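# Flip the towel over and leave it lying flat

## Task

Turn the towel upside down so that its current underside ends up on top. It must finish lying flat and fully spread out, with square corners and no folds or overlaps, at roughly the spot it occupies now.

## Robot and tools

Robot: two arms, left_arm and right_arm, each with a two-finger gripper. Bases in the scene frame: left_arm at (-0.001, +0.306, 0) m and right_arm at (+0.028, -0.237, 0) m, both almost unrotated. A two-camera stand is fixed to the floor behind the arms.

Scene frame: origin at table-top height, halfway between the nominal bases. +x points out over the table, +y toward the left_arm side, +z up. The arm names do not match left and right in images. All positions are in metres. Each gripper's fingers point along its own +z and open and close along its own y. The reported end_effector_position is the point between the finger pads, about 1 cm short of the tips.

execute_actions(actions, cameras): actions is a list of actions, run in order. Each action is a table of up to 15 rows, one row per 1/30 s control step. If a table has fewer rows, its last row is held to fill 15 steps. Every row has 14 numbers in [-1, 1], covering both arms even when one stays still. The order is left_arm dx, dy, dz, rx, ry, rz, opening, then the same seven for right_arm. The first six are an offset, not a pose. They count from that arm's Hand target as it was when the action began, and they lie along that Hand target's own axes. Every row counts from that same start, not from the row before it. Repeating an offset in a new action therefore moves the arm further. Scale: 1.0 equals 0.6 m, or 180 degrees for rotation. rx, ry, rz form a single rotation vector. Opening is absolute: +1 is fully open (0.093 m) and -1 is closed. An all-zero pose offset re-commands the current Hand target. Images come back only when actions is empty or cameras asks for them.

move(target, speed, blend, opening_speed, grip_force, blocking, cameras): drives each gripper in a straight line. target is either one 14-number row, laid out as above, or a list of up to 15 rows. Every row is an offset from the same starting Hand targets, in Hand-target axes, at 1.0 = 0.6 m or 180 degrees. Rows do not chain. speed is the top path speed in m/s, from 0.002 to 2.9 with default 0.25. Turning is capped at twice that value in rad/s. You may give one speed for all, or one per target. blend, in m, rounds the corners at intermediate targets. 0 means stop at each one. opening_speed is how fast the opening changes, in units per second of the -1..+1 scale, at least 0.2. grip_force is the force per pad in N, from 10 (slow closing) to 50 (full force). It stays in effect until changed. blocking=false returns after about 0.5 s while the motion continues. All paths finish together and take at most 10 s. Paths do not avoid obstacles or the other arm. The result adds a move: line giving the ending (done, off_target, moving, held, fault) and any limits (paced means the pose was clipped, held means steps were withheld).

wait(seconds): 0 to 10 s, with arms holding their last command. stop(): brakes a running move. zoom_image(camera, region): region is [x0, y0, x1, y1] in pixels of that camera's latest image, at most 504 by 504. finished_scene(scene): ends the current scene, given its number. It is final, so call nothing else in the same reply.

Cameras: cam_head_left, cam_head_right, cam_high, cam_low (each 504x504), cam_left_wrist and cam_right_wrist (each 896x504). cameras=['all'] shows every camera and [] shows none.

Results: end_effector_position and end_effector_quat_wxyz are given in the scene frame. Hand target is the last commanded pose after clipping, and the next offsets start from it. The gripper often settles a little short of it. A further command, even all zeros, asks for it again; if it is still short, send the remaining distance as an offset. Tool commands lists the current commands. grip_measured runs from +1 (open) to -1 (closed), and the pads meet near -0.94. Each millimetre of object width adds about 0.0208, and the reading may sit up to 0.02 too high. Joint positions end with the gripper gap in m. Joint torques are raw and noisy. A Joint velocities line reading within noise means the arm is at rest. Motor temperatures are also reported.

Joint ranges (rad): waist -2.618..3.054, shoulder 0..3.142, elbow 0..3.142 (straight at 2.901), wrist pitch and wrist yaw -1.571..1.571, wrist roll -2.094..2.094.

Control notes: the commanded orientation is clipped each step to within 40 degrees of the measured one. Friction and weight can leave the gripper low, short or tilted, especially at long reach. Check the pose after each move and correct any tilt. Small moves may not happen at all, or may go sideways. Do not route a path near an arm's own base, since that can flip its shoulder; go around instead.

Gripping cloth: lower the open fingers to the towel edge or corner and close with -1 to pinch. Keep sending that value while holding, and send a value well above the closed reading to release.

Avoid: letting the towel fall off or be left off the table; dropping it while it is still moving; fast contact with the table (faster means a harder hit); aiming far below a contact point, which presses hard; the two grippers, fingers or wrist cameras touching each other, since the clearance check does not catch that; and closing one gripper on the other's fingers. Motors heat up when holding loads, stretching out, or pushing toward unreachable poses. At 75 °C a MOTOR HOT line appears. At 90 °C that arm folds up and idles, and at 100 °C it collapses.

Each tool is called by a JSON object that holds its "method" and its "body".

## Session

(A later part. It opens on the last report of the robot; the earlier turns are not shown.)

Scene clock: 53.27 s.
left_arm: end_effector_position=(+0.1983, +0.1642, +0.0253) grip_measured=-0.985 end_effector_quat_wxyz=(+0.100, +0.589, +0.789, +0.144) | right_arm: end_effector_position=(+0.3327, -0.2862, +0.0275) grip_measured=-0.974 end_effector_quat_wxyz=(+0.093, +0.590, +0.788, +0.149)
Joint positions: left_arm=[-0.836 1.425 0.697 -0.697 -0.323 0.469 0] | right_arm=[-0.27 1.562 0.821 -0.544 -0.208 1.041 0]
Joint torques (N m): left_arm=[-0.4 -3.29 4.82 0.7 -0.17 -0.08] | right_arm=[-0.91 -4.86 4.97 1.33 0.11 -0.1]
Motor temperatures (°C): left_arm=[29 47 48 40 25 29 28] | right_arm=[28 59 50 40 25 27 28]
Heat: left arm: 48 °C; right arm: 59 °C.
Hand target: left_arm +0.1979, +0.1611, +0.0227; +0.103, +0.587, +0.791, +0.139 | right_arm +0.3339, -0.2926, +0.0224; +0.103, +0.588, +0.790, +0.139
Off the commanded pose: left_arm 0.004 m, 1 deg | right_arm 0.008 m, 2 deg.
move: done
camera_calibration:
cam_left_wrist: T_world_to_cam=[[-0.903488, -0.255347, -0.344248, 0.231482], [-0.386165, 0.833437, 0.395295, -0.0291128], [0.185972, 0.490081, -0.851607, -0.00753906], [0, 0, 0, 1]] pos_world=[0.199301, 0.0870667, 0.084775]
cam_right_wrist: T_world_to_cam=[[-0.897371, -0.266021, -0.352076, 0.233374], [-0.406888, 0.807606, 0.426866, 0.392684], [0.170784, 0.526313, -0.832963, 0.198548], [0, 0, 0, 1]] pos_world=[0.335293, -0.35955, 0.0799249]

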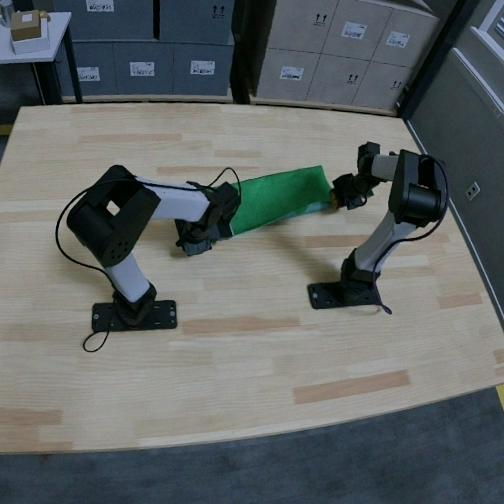

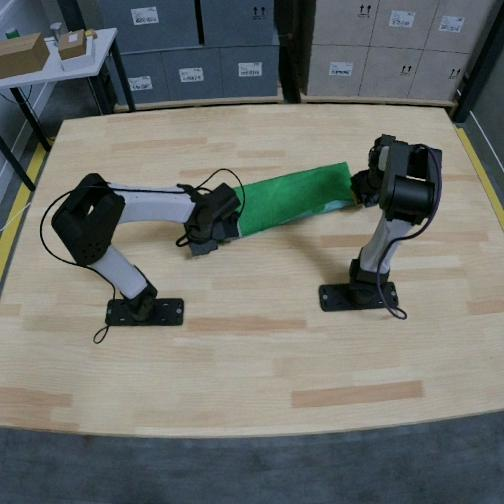

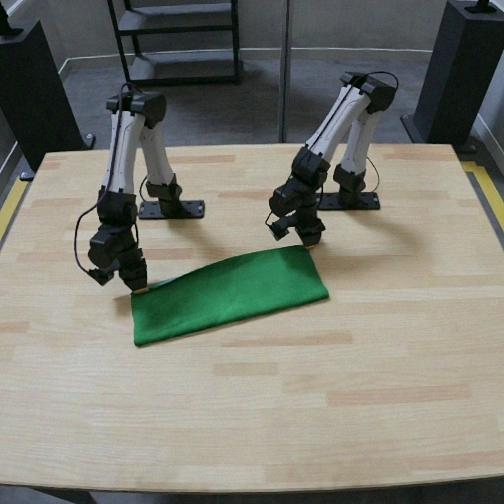

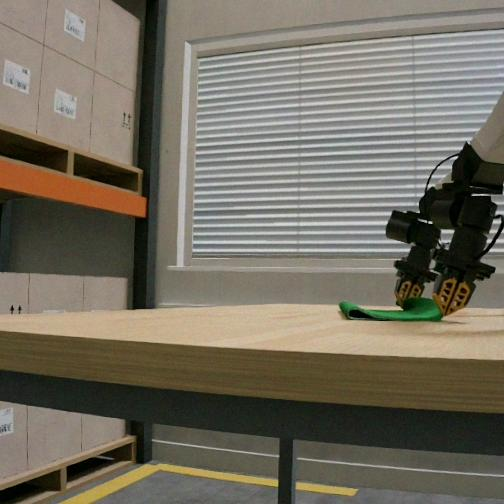

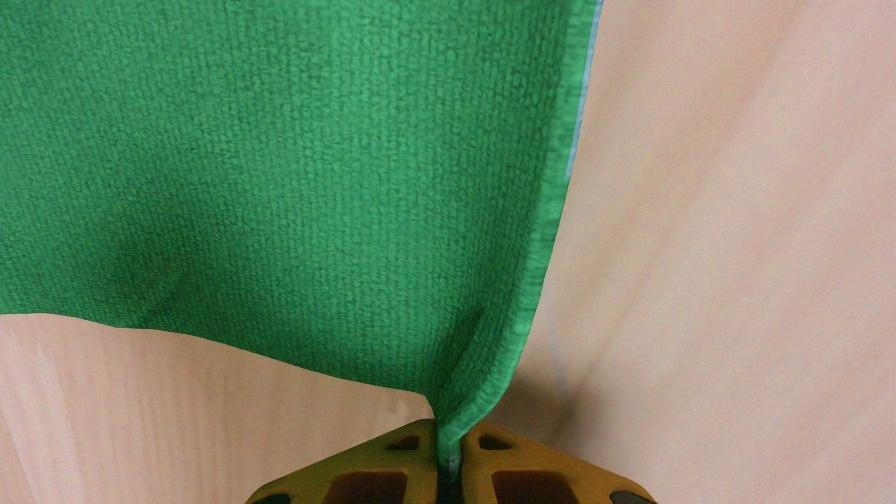

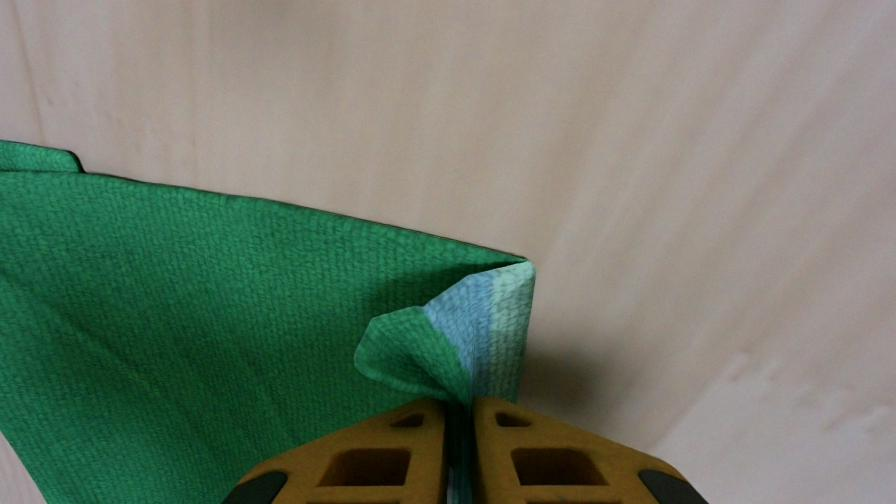

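{"method": "move", "body": {"target": [[0,0,0,0,0,0,-0.4,0,0,0,0,0,0,-0.4],[0,-0.03,-0.11,0,0,0,-0.4,0,-0.03,-0.11,0,0,0,-0.4]], "speed": 0.15, "opening_speed": 1.5, "cameras": ["all"]}}

{"method": "zoom_image", "body": {"camera": "cam_high", "region": [100, 220, 370, 375]}}

Scene clock: 58.70 s.
left_arm: end_effector_position=(+0.1575, +0.1530, +0.0700) grip_measured=-0.402 end_effector_quat_wxyz=(+0.090, +0.592, +0.789, +0.139) | right_arm: end_effector_position=(+0.2861, -0.3004, +0.0615) grip_measured=-0.403 end_effector_quat_wxyz=(+0.081, +0.596, +0.789, +0.128)
Joint positions: left_arm=[-1.013 1.316 0.811 -0.996 -0.326 0.284 0.026] | right_arm=[-0.364 1.377 0.821 -0.785 -0.201 0.949 0.026]
Joint torques (N m): left_arm=[-0.47 -4.49 7.08 0.32 -0.38 -0.04] | right_arm=[-0.81 -6.45 9.47 0.79 -0.23 -0.09]
Motor temperatures (°C): left_arm=[29 46 48 39 25 29 28] | right_arm=[28 57 50 39 25 27 28]
Heat: left arm: 48 °C; right arm: 57 °C.
Hand target: left_arm +0.1601, +0.1497, +0.0785; +0.103, +0.587, +0.791, +0.139 | right_arm +0.2961, -0.3040, +0.0783; +0.103, +0.588, +0.790, +0.139
Off the commanded pose: left_arm 0.010 m, 2 deg | right_arm 0.020 m, 3 deg.
move: off_target (right_arm)
camera_calibration:
cam_left_wrist: T_world_to_cam=[[-0.911349, -0.252427, -0.325151, 0.206555], [-0.375896, 0.832276, 0.407454, -0.0555493], [0.167763, 0.493556, -0.853381, 0.0460218], [0, 0, 0, 1]] pos_world=[0.159642, 0.0756581, 0.129069]
cam_right_wrist: T_world_to_cam=[[-0.914988, -0.262865, -0.306102, 0.202936], [-0.379513, 0.81828, 0.431726, 0.365745], [0.136992, 0.511194, -0.848477, 0.248382], [0, 0, 0, 1]] pos_world=[0.290462, -0.372909, 0.114963]

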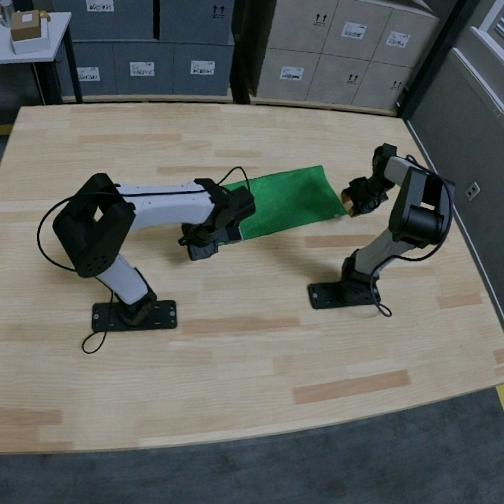

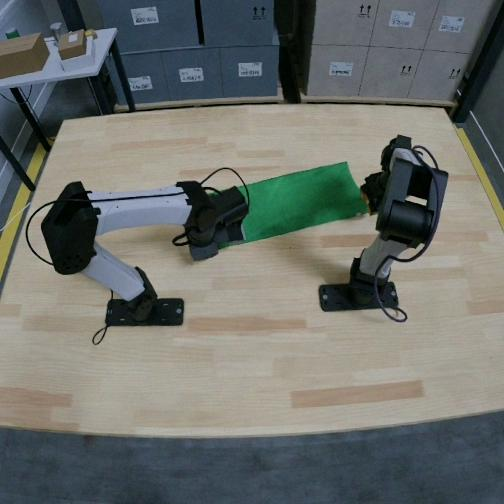

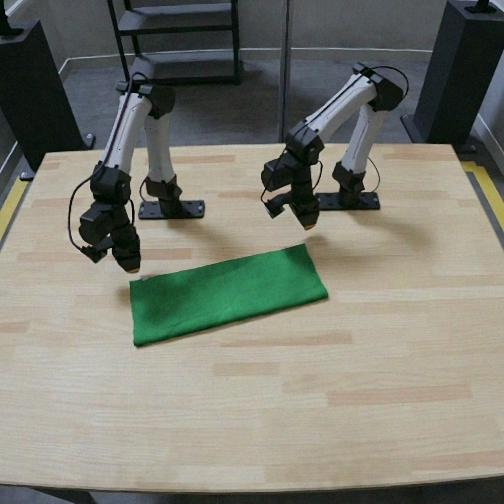

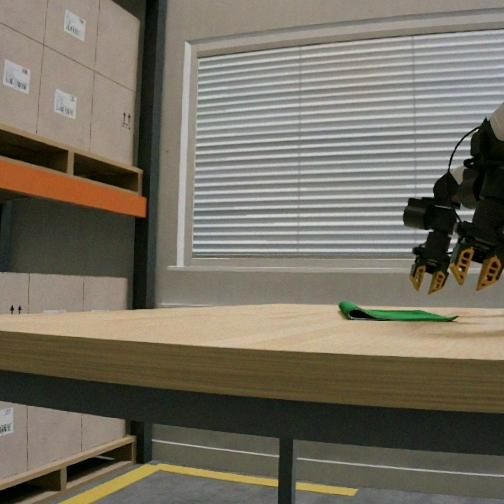

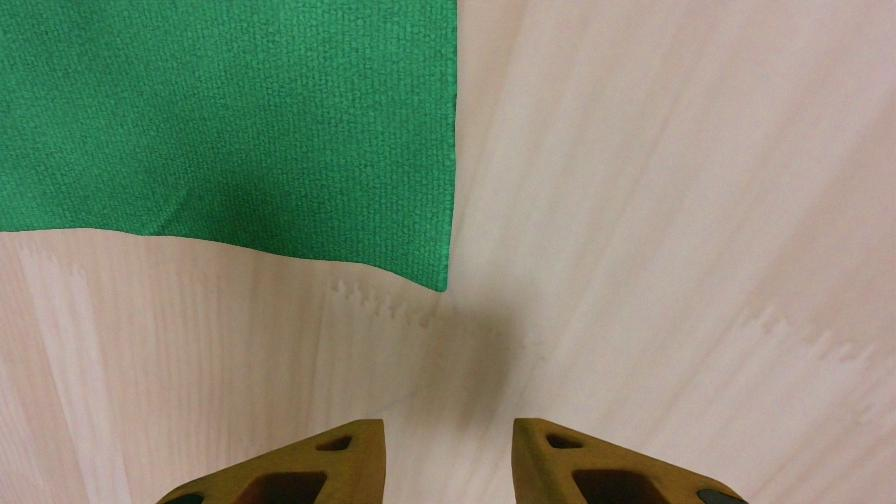

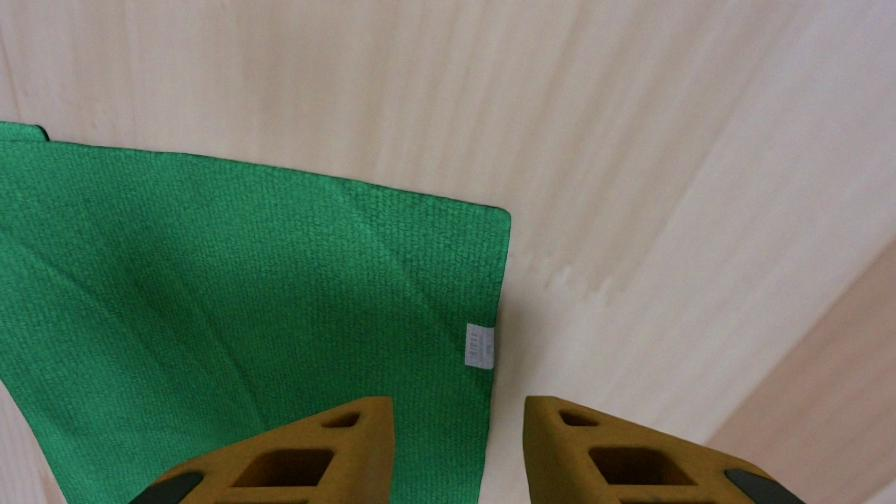

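Scaled by 1.867 from the camera's 504x504 image, which has a finer 720x720 frame.

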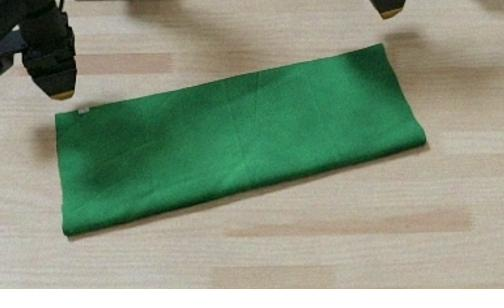

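{"method": "move", "body": {"target": [[-0.0215,0.0248,0.0596,0.111,0,0,-0.3,0.003,-0.0188,0.0433,0.111,0,0,-0.3],[-0.0215,0.002,0.1223,0.111,0,0,-0.3,0.003,-0.0417,0.106,0.111,0,0,-0.3],[-0.0215,0.002,0.1223,0.111,0,0,-1,0.003,-0.0417,0.106,0.111,0,0,-1]], "speed": [0.2,0.1,0.1], "opening_speed": 1.2, "cameras": ["cam_left_wrist","cam_right_wrist"]}}

Scene clock: 66.43 s.
left_arm: end_effector_position=(+0.1876, +0.1497, +0.0150) grip_measured=-0.985 end_effector_quat_wxyz=(-0.007, +0.592, +0.806, +0.010) | right_arm: end_effector_position=(+0.2969, -0.2993, +0.0173) grip_measured=-0.979 end_effector_quat_wxyz=(-0.001, +0.592, +0.806, +0.014)
Joint positions: left_arm=[-0.703 1.595 0.858 -0.849 -0.02 0.563 0] | right_arm=[-0.241 1.683 0.964 -0.842 -0.027 1.022 0]
Joint torques (N m): left_arm=[0.09 -4.05 4.07 0.6 0.23 0.19] | right_arm=[-0.2 -5.26 4.11 0.62 0.31 0.19]
Motor temperatures (°C): left_arm=[29 45 48 38 25 29 28] | right_arm=[28 55 51 38 25 27 27]
Heat: left arm: 48 °C; right arm: 55 °C.
Hand target: left_arm +0.1888, +0.1450, +0.0099; -0.001, +0.596, +0.803, +0.000 | right_arm +0.2938, -0.3027, +0.0100; +0.000, +0.597, +0.803, +0.000
Off the commanded pose: left_arm 0.007 m, 1 deg | right_arm 0.009 m, 2 deg.
move: done; target 3's new opening was sent with left_arm's hand 0.011 m and 2 deg from that target
camera_calibration:
cam_left_wrist: T_world_to_cam=[[-0.957198, -0.289339, -0.00745135, 0.224668], [-0.264667, 0.864576, 0.427153, -0.0451112], [-0.11715, 0.410842, -0.904148, 0.0622326], [0, 0, 0, 1]] pos_world=[0.210403, 0.0784396, 0.077211]
cam_right_wrist: T_world_to_cam=[[-0.951682, -0.305547, -0.0307097, 0.192902], [-0.286471, 0.847321, 0.447193, 0.368895], [-0.110618, 0.434383, -0.89391, 0.260195], [0, 0, 0, 1]] pos_world=[0.318041, -0.366656, 0.0735469]
Images, in order (width x height): cam_left_wrist 896x504, cam_right_wrist 896x504.

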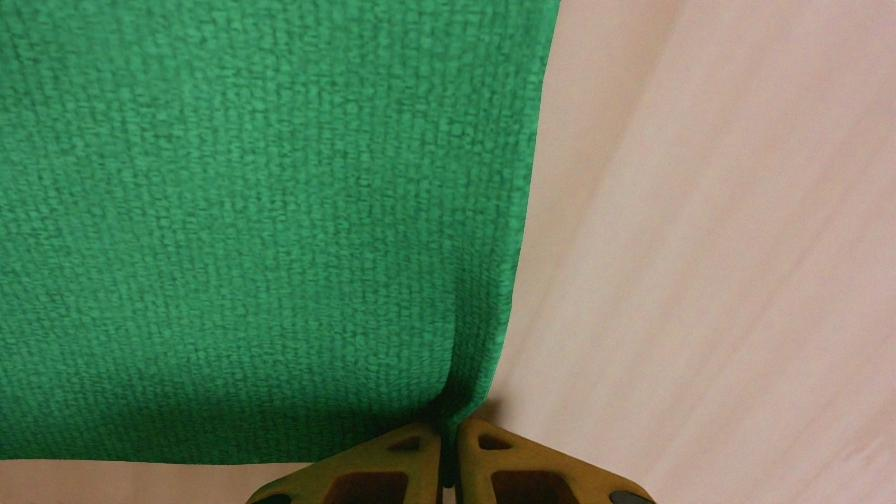

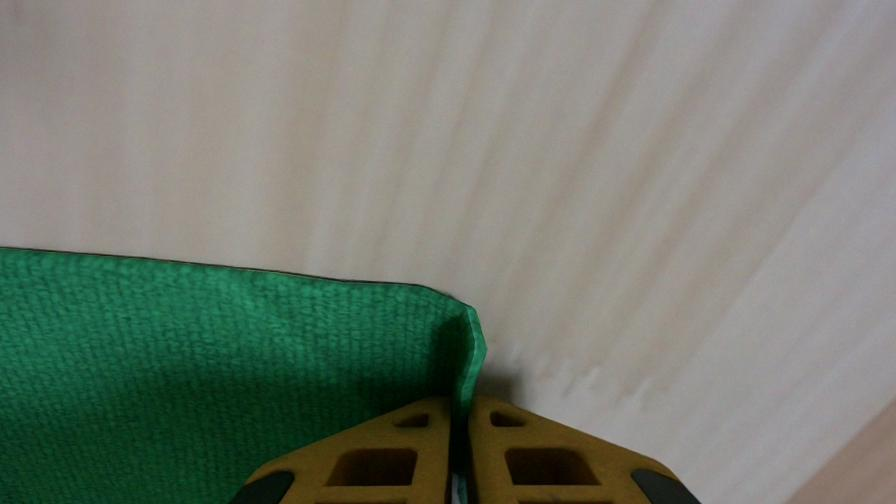

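{"method": "move", "body": {"target": [[0.008,0.063,-0.233,-0.111,0,0,-1,-0.002,0.105,-0.233,-0.111,0,0,-1],[0.008,0.297,-0.433,-0.222,0,0,-1,-0.002,0.338,-0.433,-0.222,0,0,-1],[0.008,0.488,-0.48,-0.333,0,0,-1,-0.002,0.53,-0.51,-0.333,0,0,-1]], "speed": 0.24, "blend": [0.03,0.03,0], "cameras": ["cam_high","cam_low"]}}

Scene clock: 74.27 s.
left_arm: end_effector_position=(+0.4635, +0.2319, +0.2970) grip_measured=-0.985 end_effector_quat_wxyz=(+0.295, +0.521, +0.698, +0.394) | right_arm: end_effector_position=(+0.5876, -0.2157, +0.2942) grip_measured=-0.979 end_effector_quat_wxyz=(+0.276, +0.531, +0.706, +0.379)
Joint positions: left_arm=[-0.336 1.644 1.609 -0.604 -0.525 1.213 0] | right_arm=[-0.042 1.984 2.052 -0.692 -0.282 1.388 0]
Joint torques (N m): left_arm=[0.32 -6.53 6.09 1.82 -0.34 0.11] | right_arm=[0.06 -9.57 10.97 2.45 -0.16 0.13]
Heat: left arm: 48 °C; right arm: 53 °C.
Hand target: left_arm +0.4680, +0.2341, +0.2977; +0.297, +0.517, +0.696, +0.401 | right_arm +0.5987, -0.2125, +0.3160; +0.298, +0.517, +0.695, +0.401
Off the commanded pose: left_arm 0.005 m, 1 deg | right_arm 0.025 m, 4 deg.
move: off_target (right_arm)
Images, in order (width x height): cam_high 504x504, cam_low 504x504.

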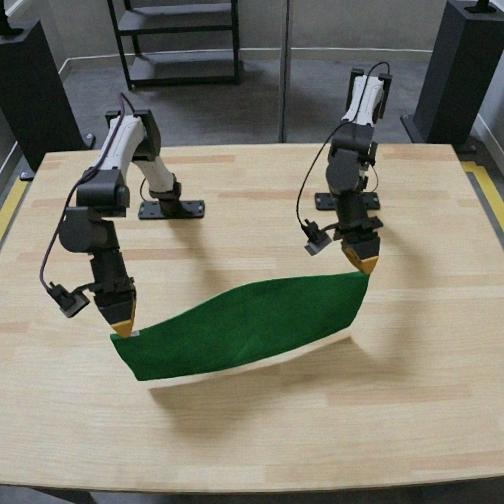

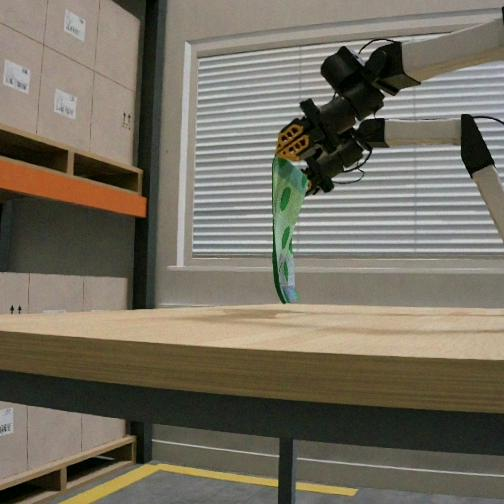

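{"method": "move", "body": {"target": [[0,-0.0505,-0.0473,0.0278,0,0,-1,0,-0.0533,-0.0456,0.0278,0,0,-1],[0,-0.1222,-0.1213,0.0556,0,0,-1,0,-0.1307,-0.1164,0.0556,0,0,-1],[0,-0.2425,-0.1867,0.0833,0,0,-1,0,-0.2598,-0.1766,0.0833,0,0,-1],[0,-0.4018,-0.2293,0.139,0,0,-1,0,-0.4278,-0.2143,0.139,0,0,-1],[0,-0.558,-0.2162,0.194,0,0,-1,0,-0.5838,-0.2012,0.194,0,0,-1],[0,-0.6427,-0.1962,0.222,0,0,-1,0,-0.6685,-0.1812,0.222,0,0,-1]], "speed": 0.2, "blend": [0.02,0.02,0.02,0.02,0.02,0], "cameras": ["cam_high","cam_low"]}}

Scene clock: 79.80 s.
left_arm: end_effector_position=(+0.1857, +0.1529, +0.0261) grip_measured=-0.985 end_effector_quat_wxyz=(+0.099, +0.589, +0.788, +0.146) | right_arm: end_effector_position=(+0.3159, -0.2920, +0.0285) grip_measured=-0.979 end_effector_quat_wxyz=(+0.096, +0.590, +0.788, +0.147)
Joint positions: left_arm=[-0.916 1.436 0.711 -0.73 -0.335 0.385 0] | right_arm=[-0.308 1.502 0.769 -0.555 -0.215 1.003 0]
Joint torques (N m): left_arm=[-0.34 -3.38 4.77 0.64 -0.16 -0.01] | right_arm=[-0.87 -4.42 4.86 1.27 0.1 -0.09]
Heat: left arm: 48 °C; right arm: 53 °C.
Hand target: left_arm +0.1854, +0.1488, +0.0233; +0.103, +0.587, +0.791, +0.139 | right_arm +0.3162, -0.2973, +0.0233; +0.103, +0.587, +0.790, +0.139
Off the commanded pose: left_arm 0.005 m, 1 deg | right_arm 0.007 m, 1 deg.
move: done
Images, in order (width x height): cam_high 504x504, cam_low 504x504.

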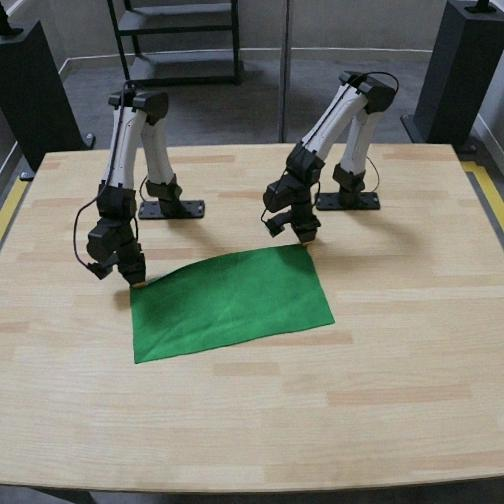

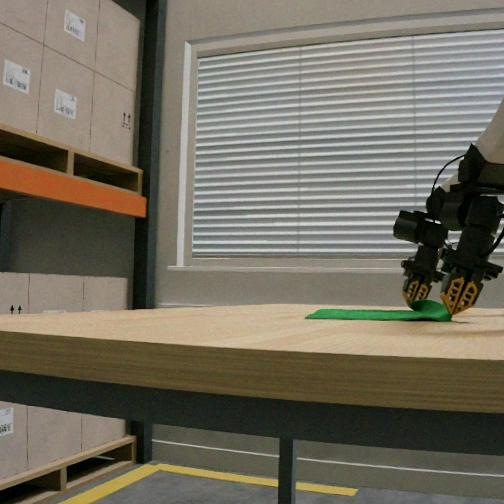

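{"method": "move", "body": {"target": [[0,-0.039,0,0,0,0,-1,0,-0.039,0,0,0,0,-1],[0,-0.039,0,0,0,0,-0.6,0,-0.039,0,0,0,0,-0.6],[0,-0.039,-0.12,0,0,0,-0.6,0,-0.039,-0.12,0,0,0,-0.6]], "speed": [0.1,0.1,0.15], "cameras": ["all"]}}

Scene clock: 84.23 s.
left_arm: end_effector_position=(+0.1389, +0.1386, +0.0746) grip_measured=-0.602 end_effector_quat_wxyz=(+0.091, +0.592, +0.789, +0.141) | right_arm: end_effector_position=(+0.2650, -0.3045, +0.0697) grip_measured=-0.603 end_effector_quat_wxyz=(+0.082, +0.594, +0.788, +0.139)
Joint positions: left_arm=[-1.129 1.34 0.847 -1.049 -0.336 0.161 0.016] | right_arm=[-0.437 1.29 0.786 -0.844 -0.239 0.878 0.016]
Joint torques (N m): left_arm=[-0.42 -4.66 6.98 0.32 -0.39 0.02] | right_arm=[-0.84 -5.33 9.16 0.76 -0.06 -0.09]
Heat: left arm: 48 °C; right arm: 52 °C.
Hand target: left_arm +0.1408, +0.1353, +0.0829; +0.103, +0.587, +0.791, +0.139 | right_arm +0.2716, -0.3107, +0.0830; +0.103, +0.587, +0.790, +0.140
Off the commanded pose: left_arm 0.009 m, 2 deg | right_arm 0.016 m, 3 deg.
move: off_target (right_arm); target 2's new opening was sent with right_arm's hand 0.013 m and 2 deg from that target
camera_calibration:
cam_left_wrist: T_world_to_cam=[[-0.9104, -0.251904, -0.328201, 0.187519], [-0.377156, 0.831404, 0.408069, -0.0521536], [0.170074, 0.495289, -0.851918, 0.0594466], [0, 0, 0, 1]] pos_world=[0.140937, 0.0611544, 0.13347]
cam_right_wrist: T_world_to_cam=[[-0.90864, -0.261635, -0.325453, 0.185092], [-0.390144, 0.809746, 0.438291, 0.357377], [0.148862, 0.525223, -0.837843, 0.260651], [0, 0, 0, 1]] pos_world=[0.26881, -0.377857, 0.121988]

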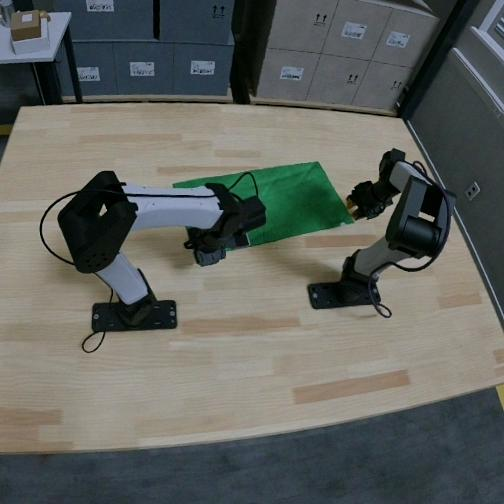

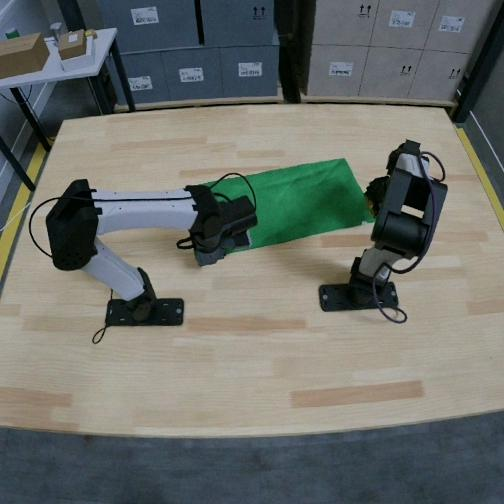

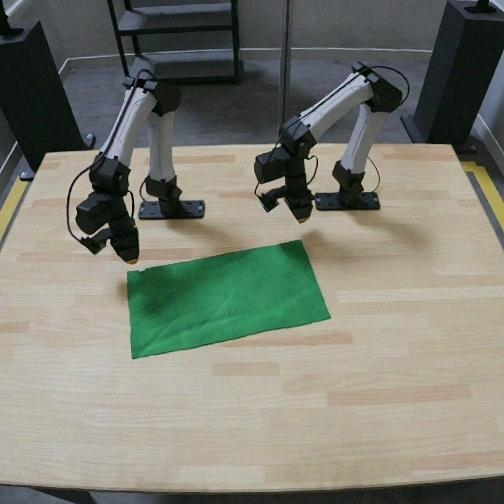

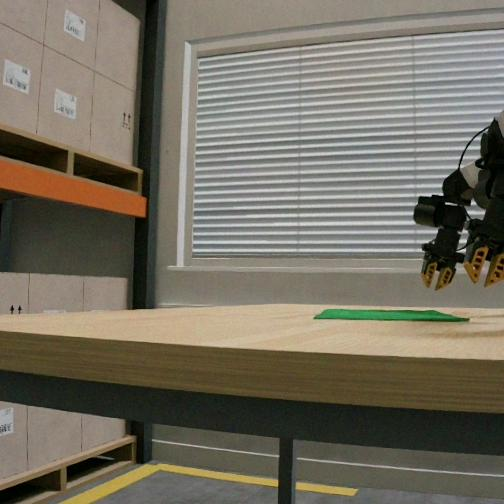

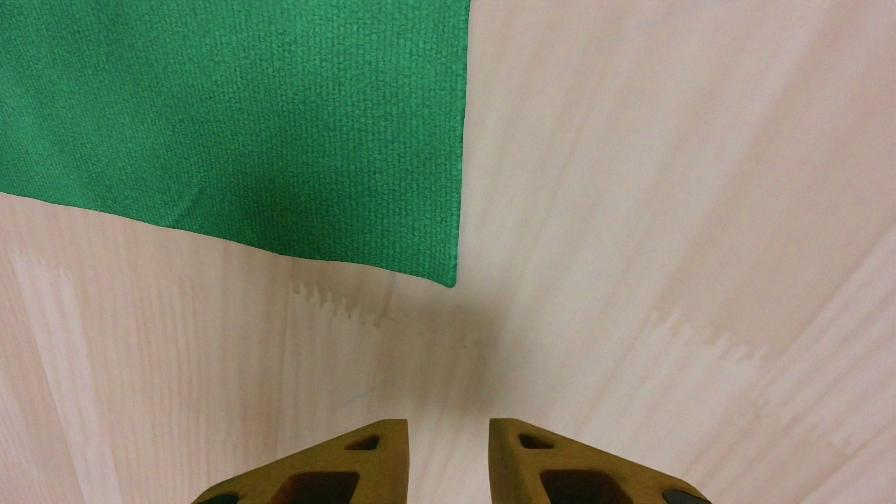

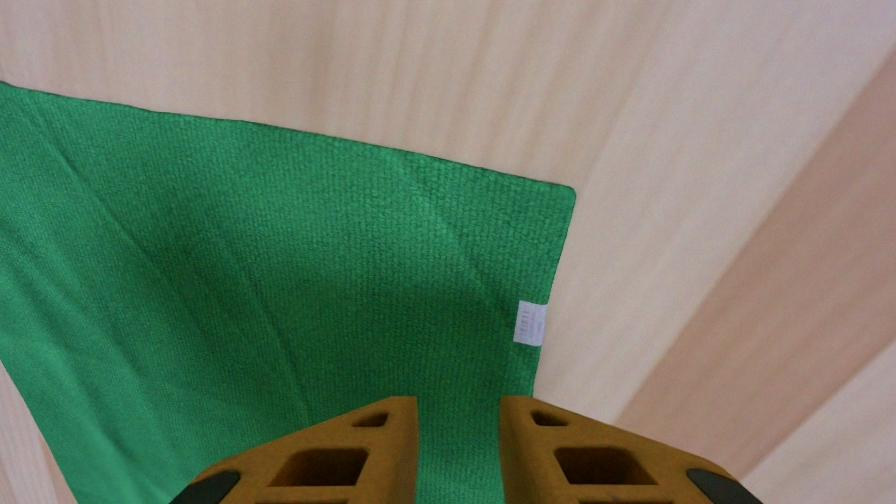

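{"method": "zoom_image", "body": {"camera": "cam_high", "region": [110, 220, 350, 370]}}

{"method": "zoom_image", "body": {"camera": "cam_low", "region": [280, 280, 500, 350]}}

{"method": "zoom_image", "body": {"camera": "cam_head_right", "region": [180, 130, 400, 280]}}

Scaled by 2.100 from the camera's 504x504 image, which has a finer 720x720 frame.

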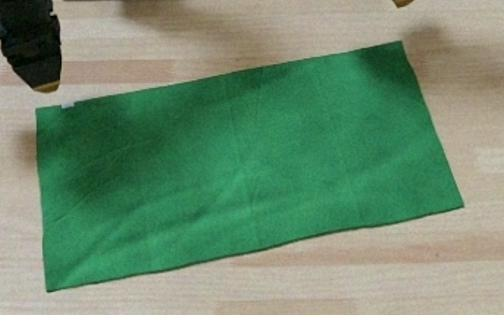

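Scaled by 2.291 from the camera's 504x504 image, which has a finer 720x720 frame.

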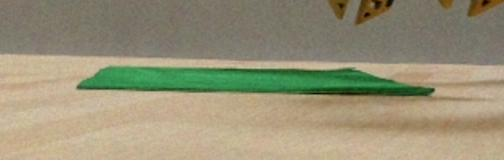

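Scaled by 2.291 from the camera's 504x504 image, which has a finer 720x720 frame.

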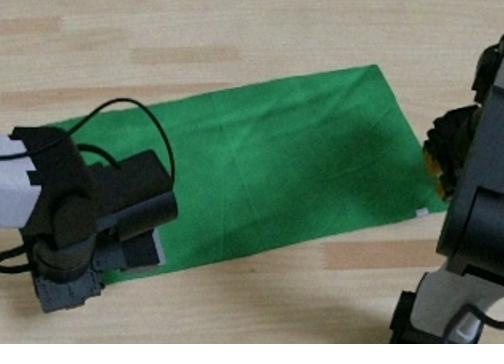

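{"method": "finished_scene", "body": {"scene": 2}}

The scene is finished: the task was done.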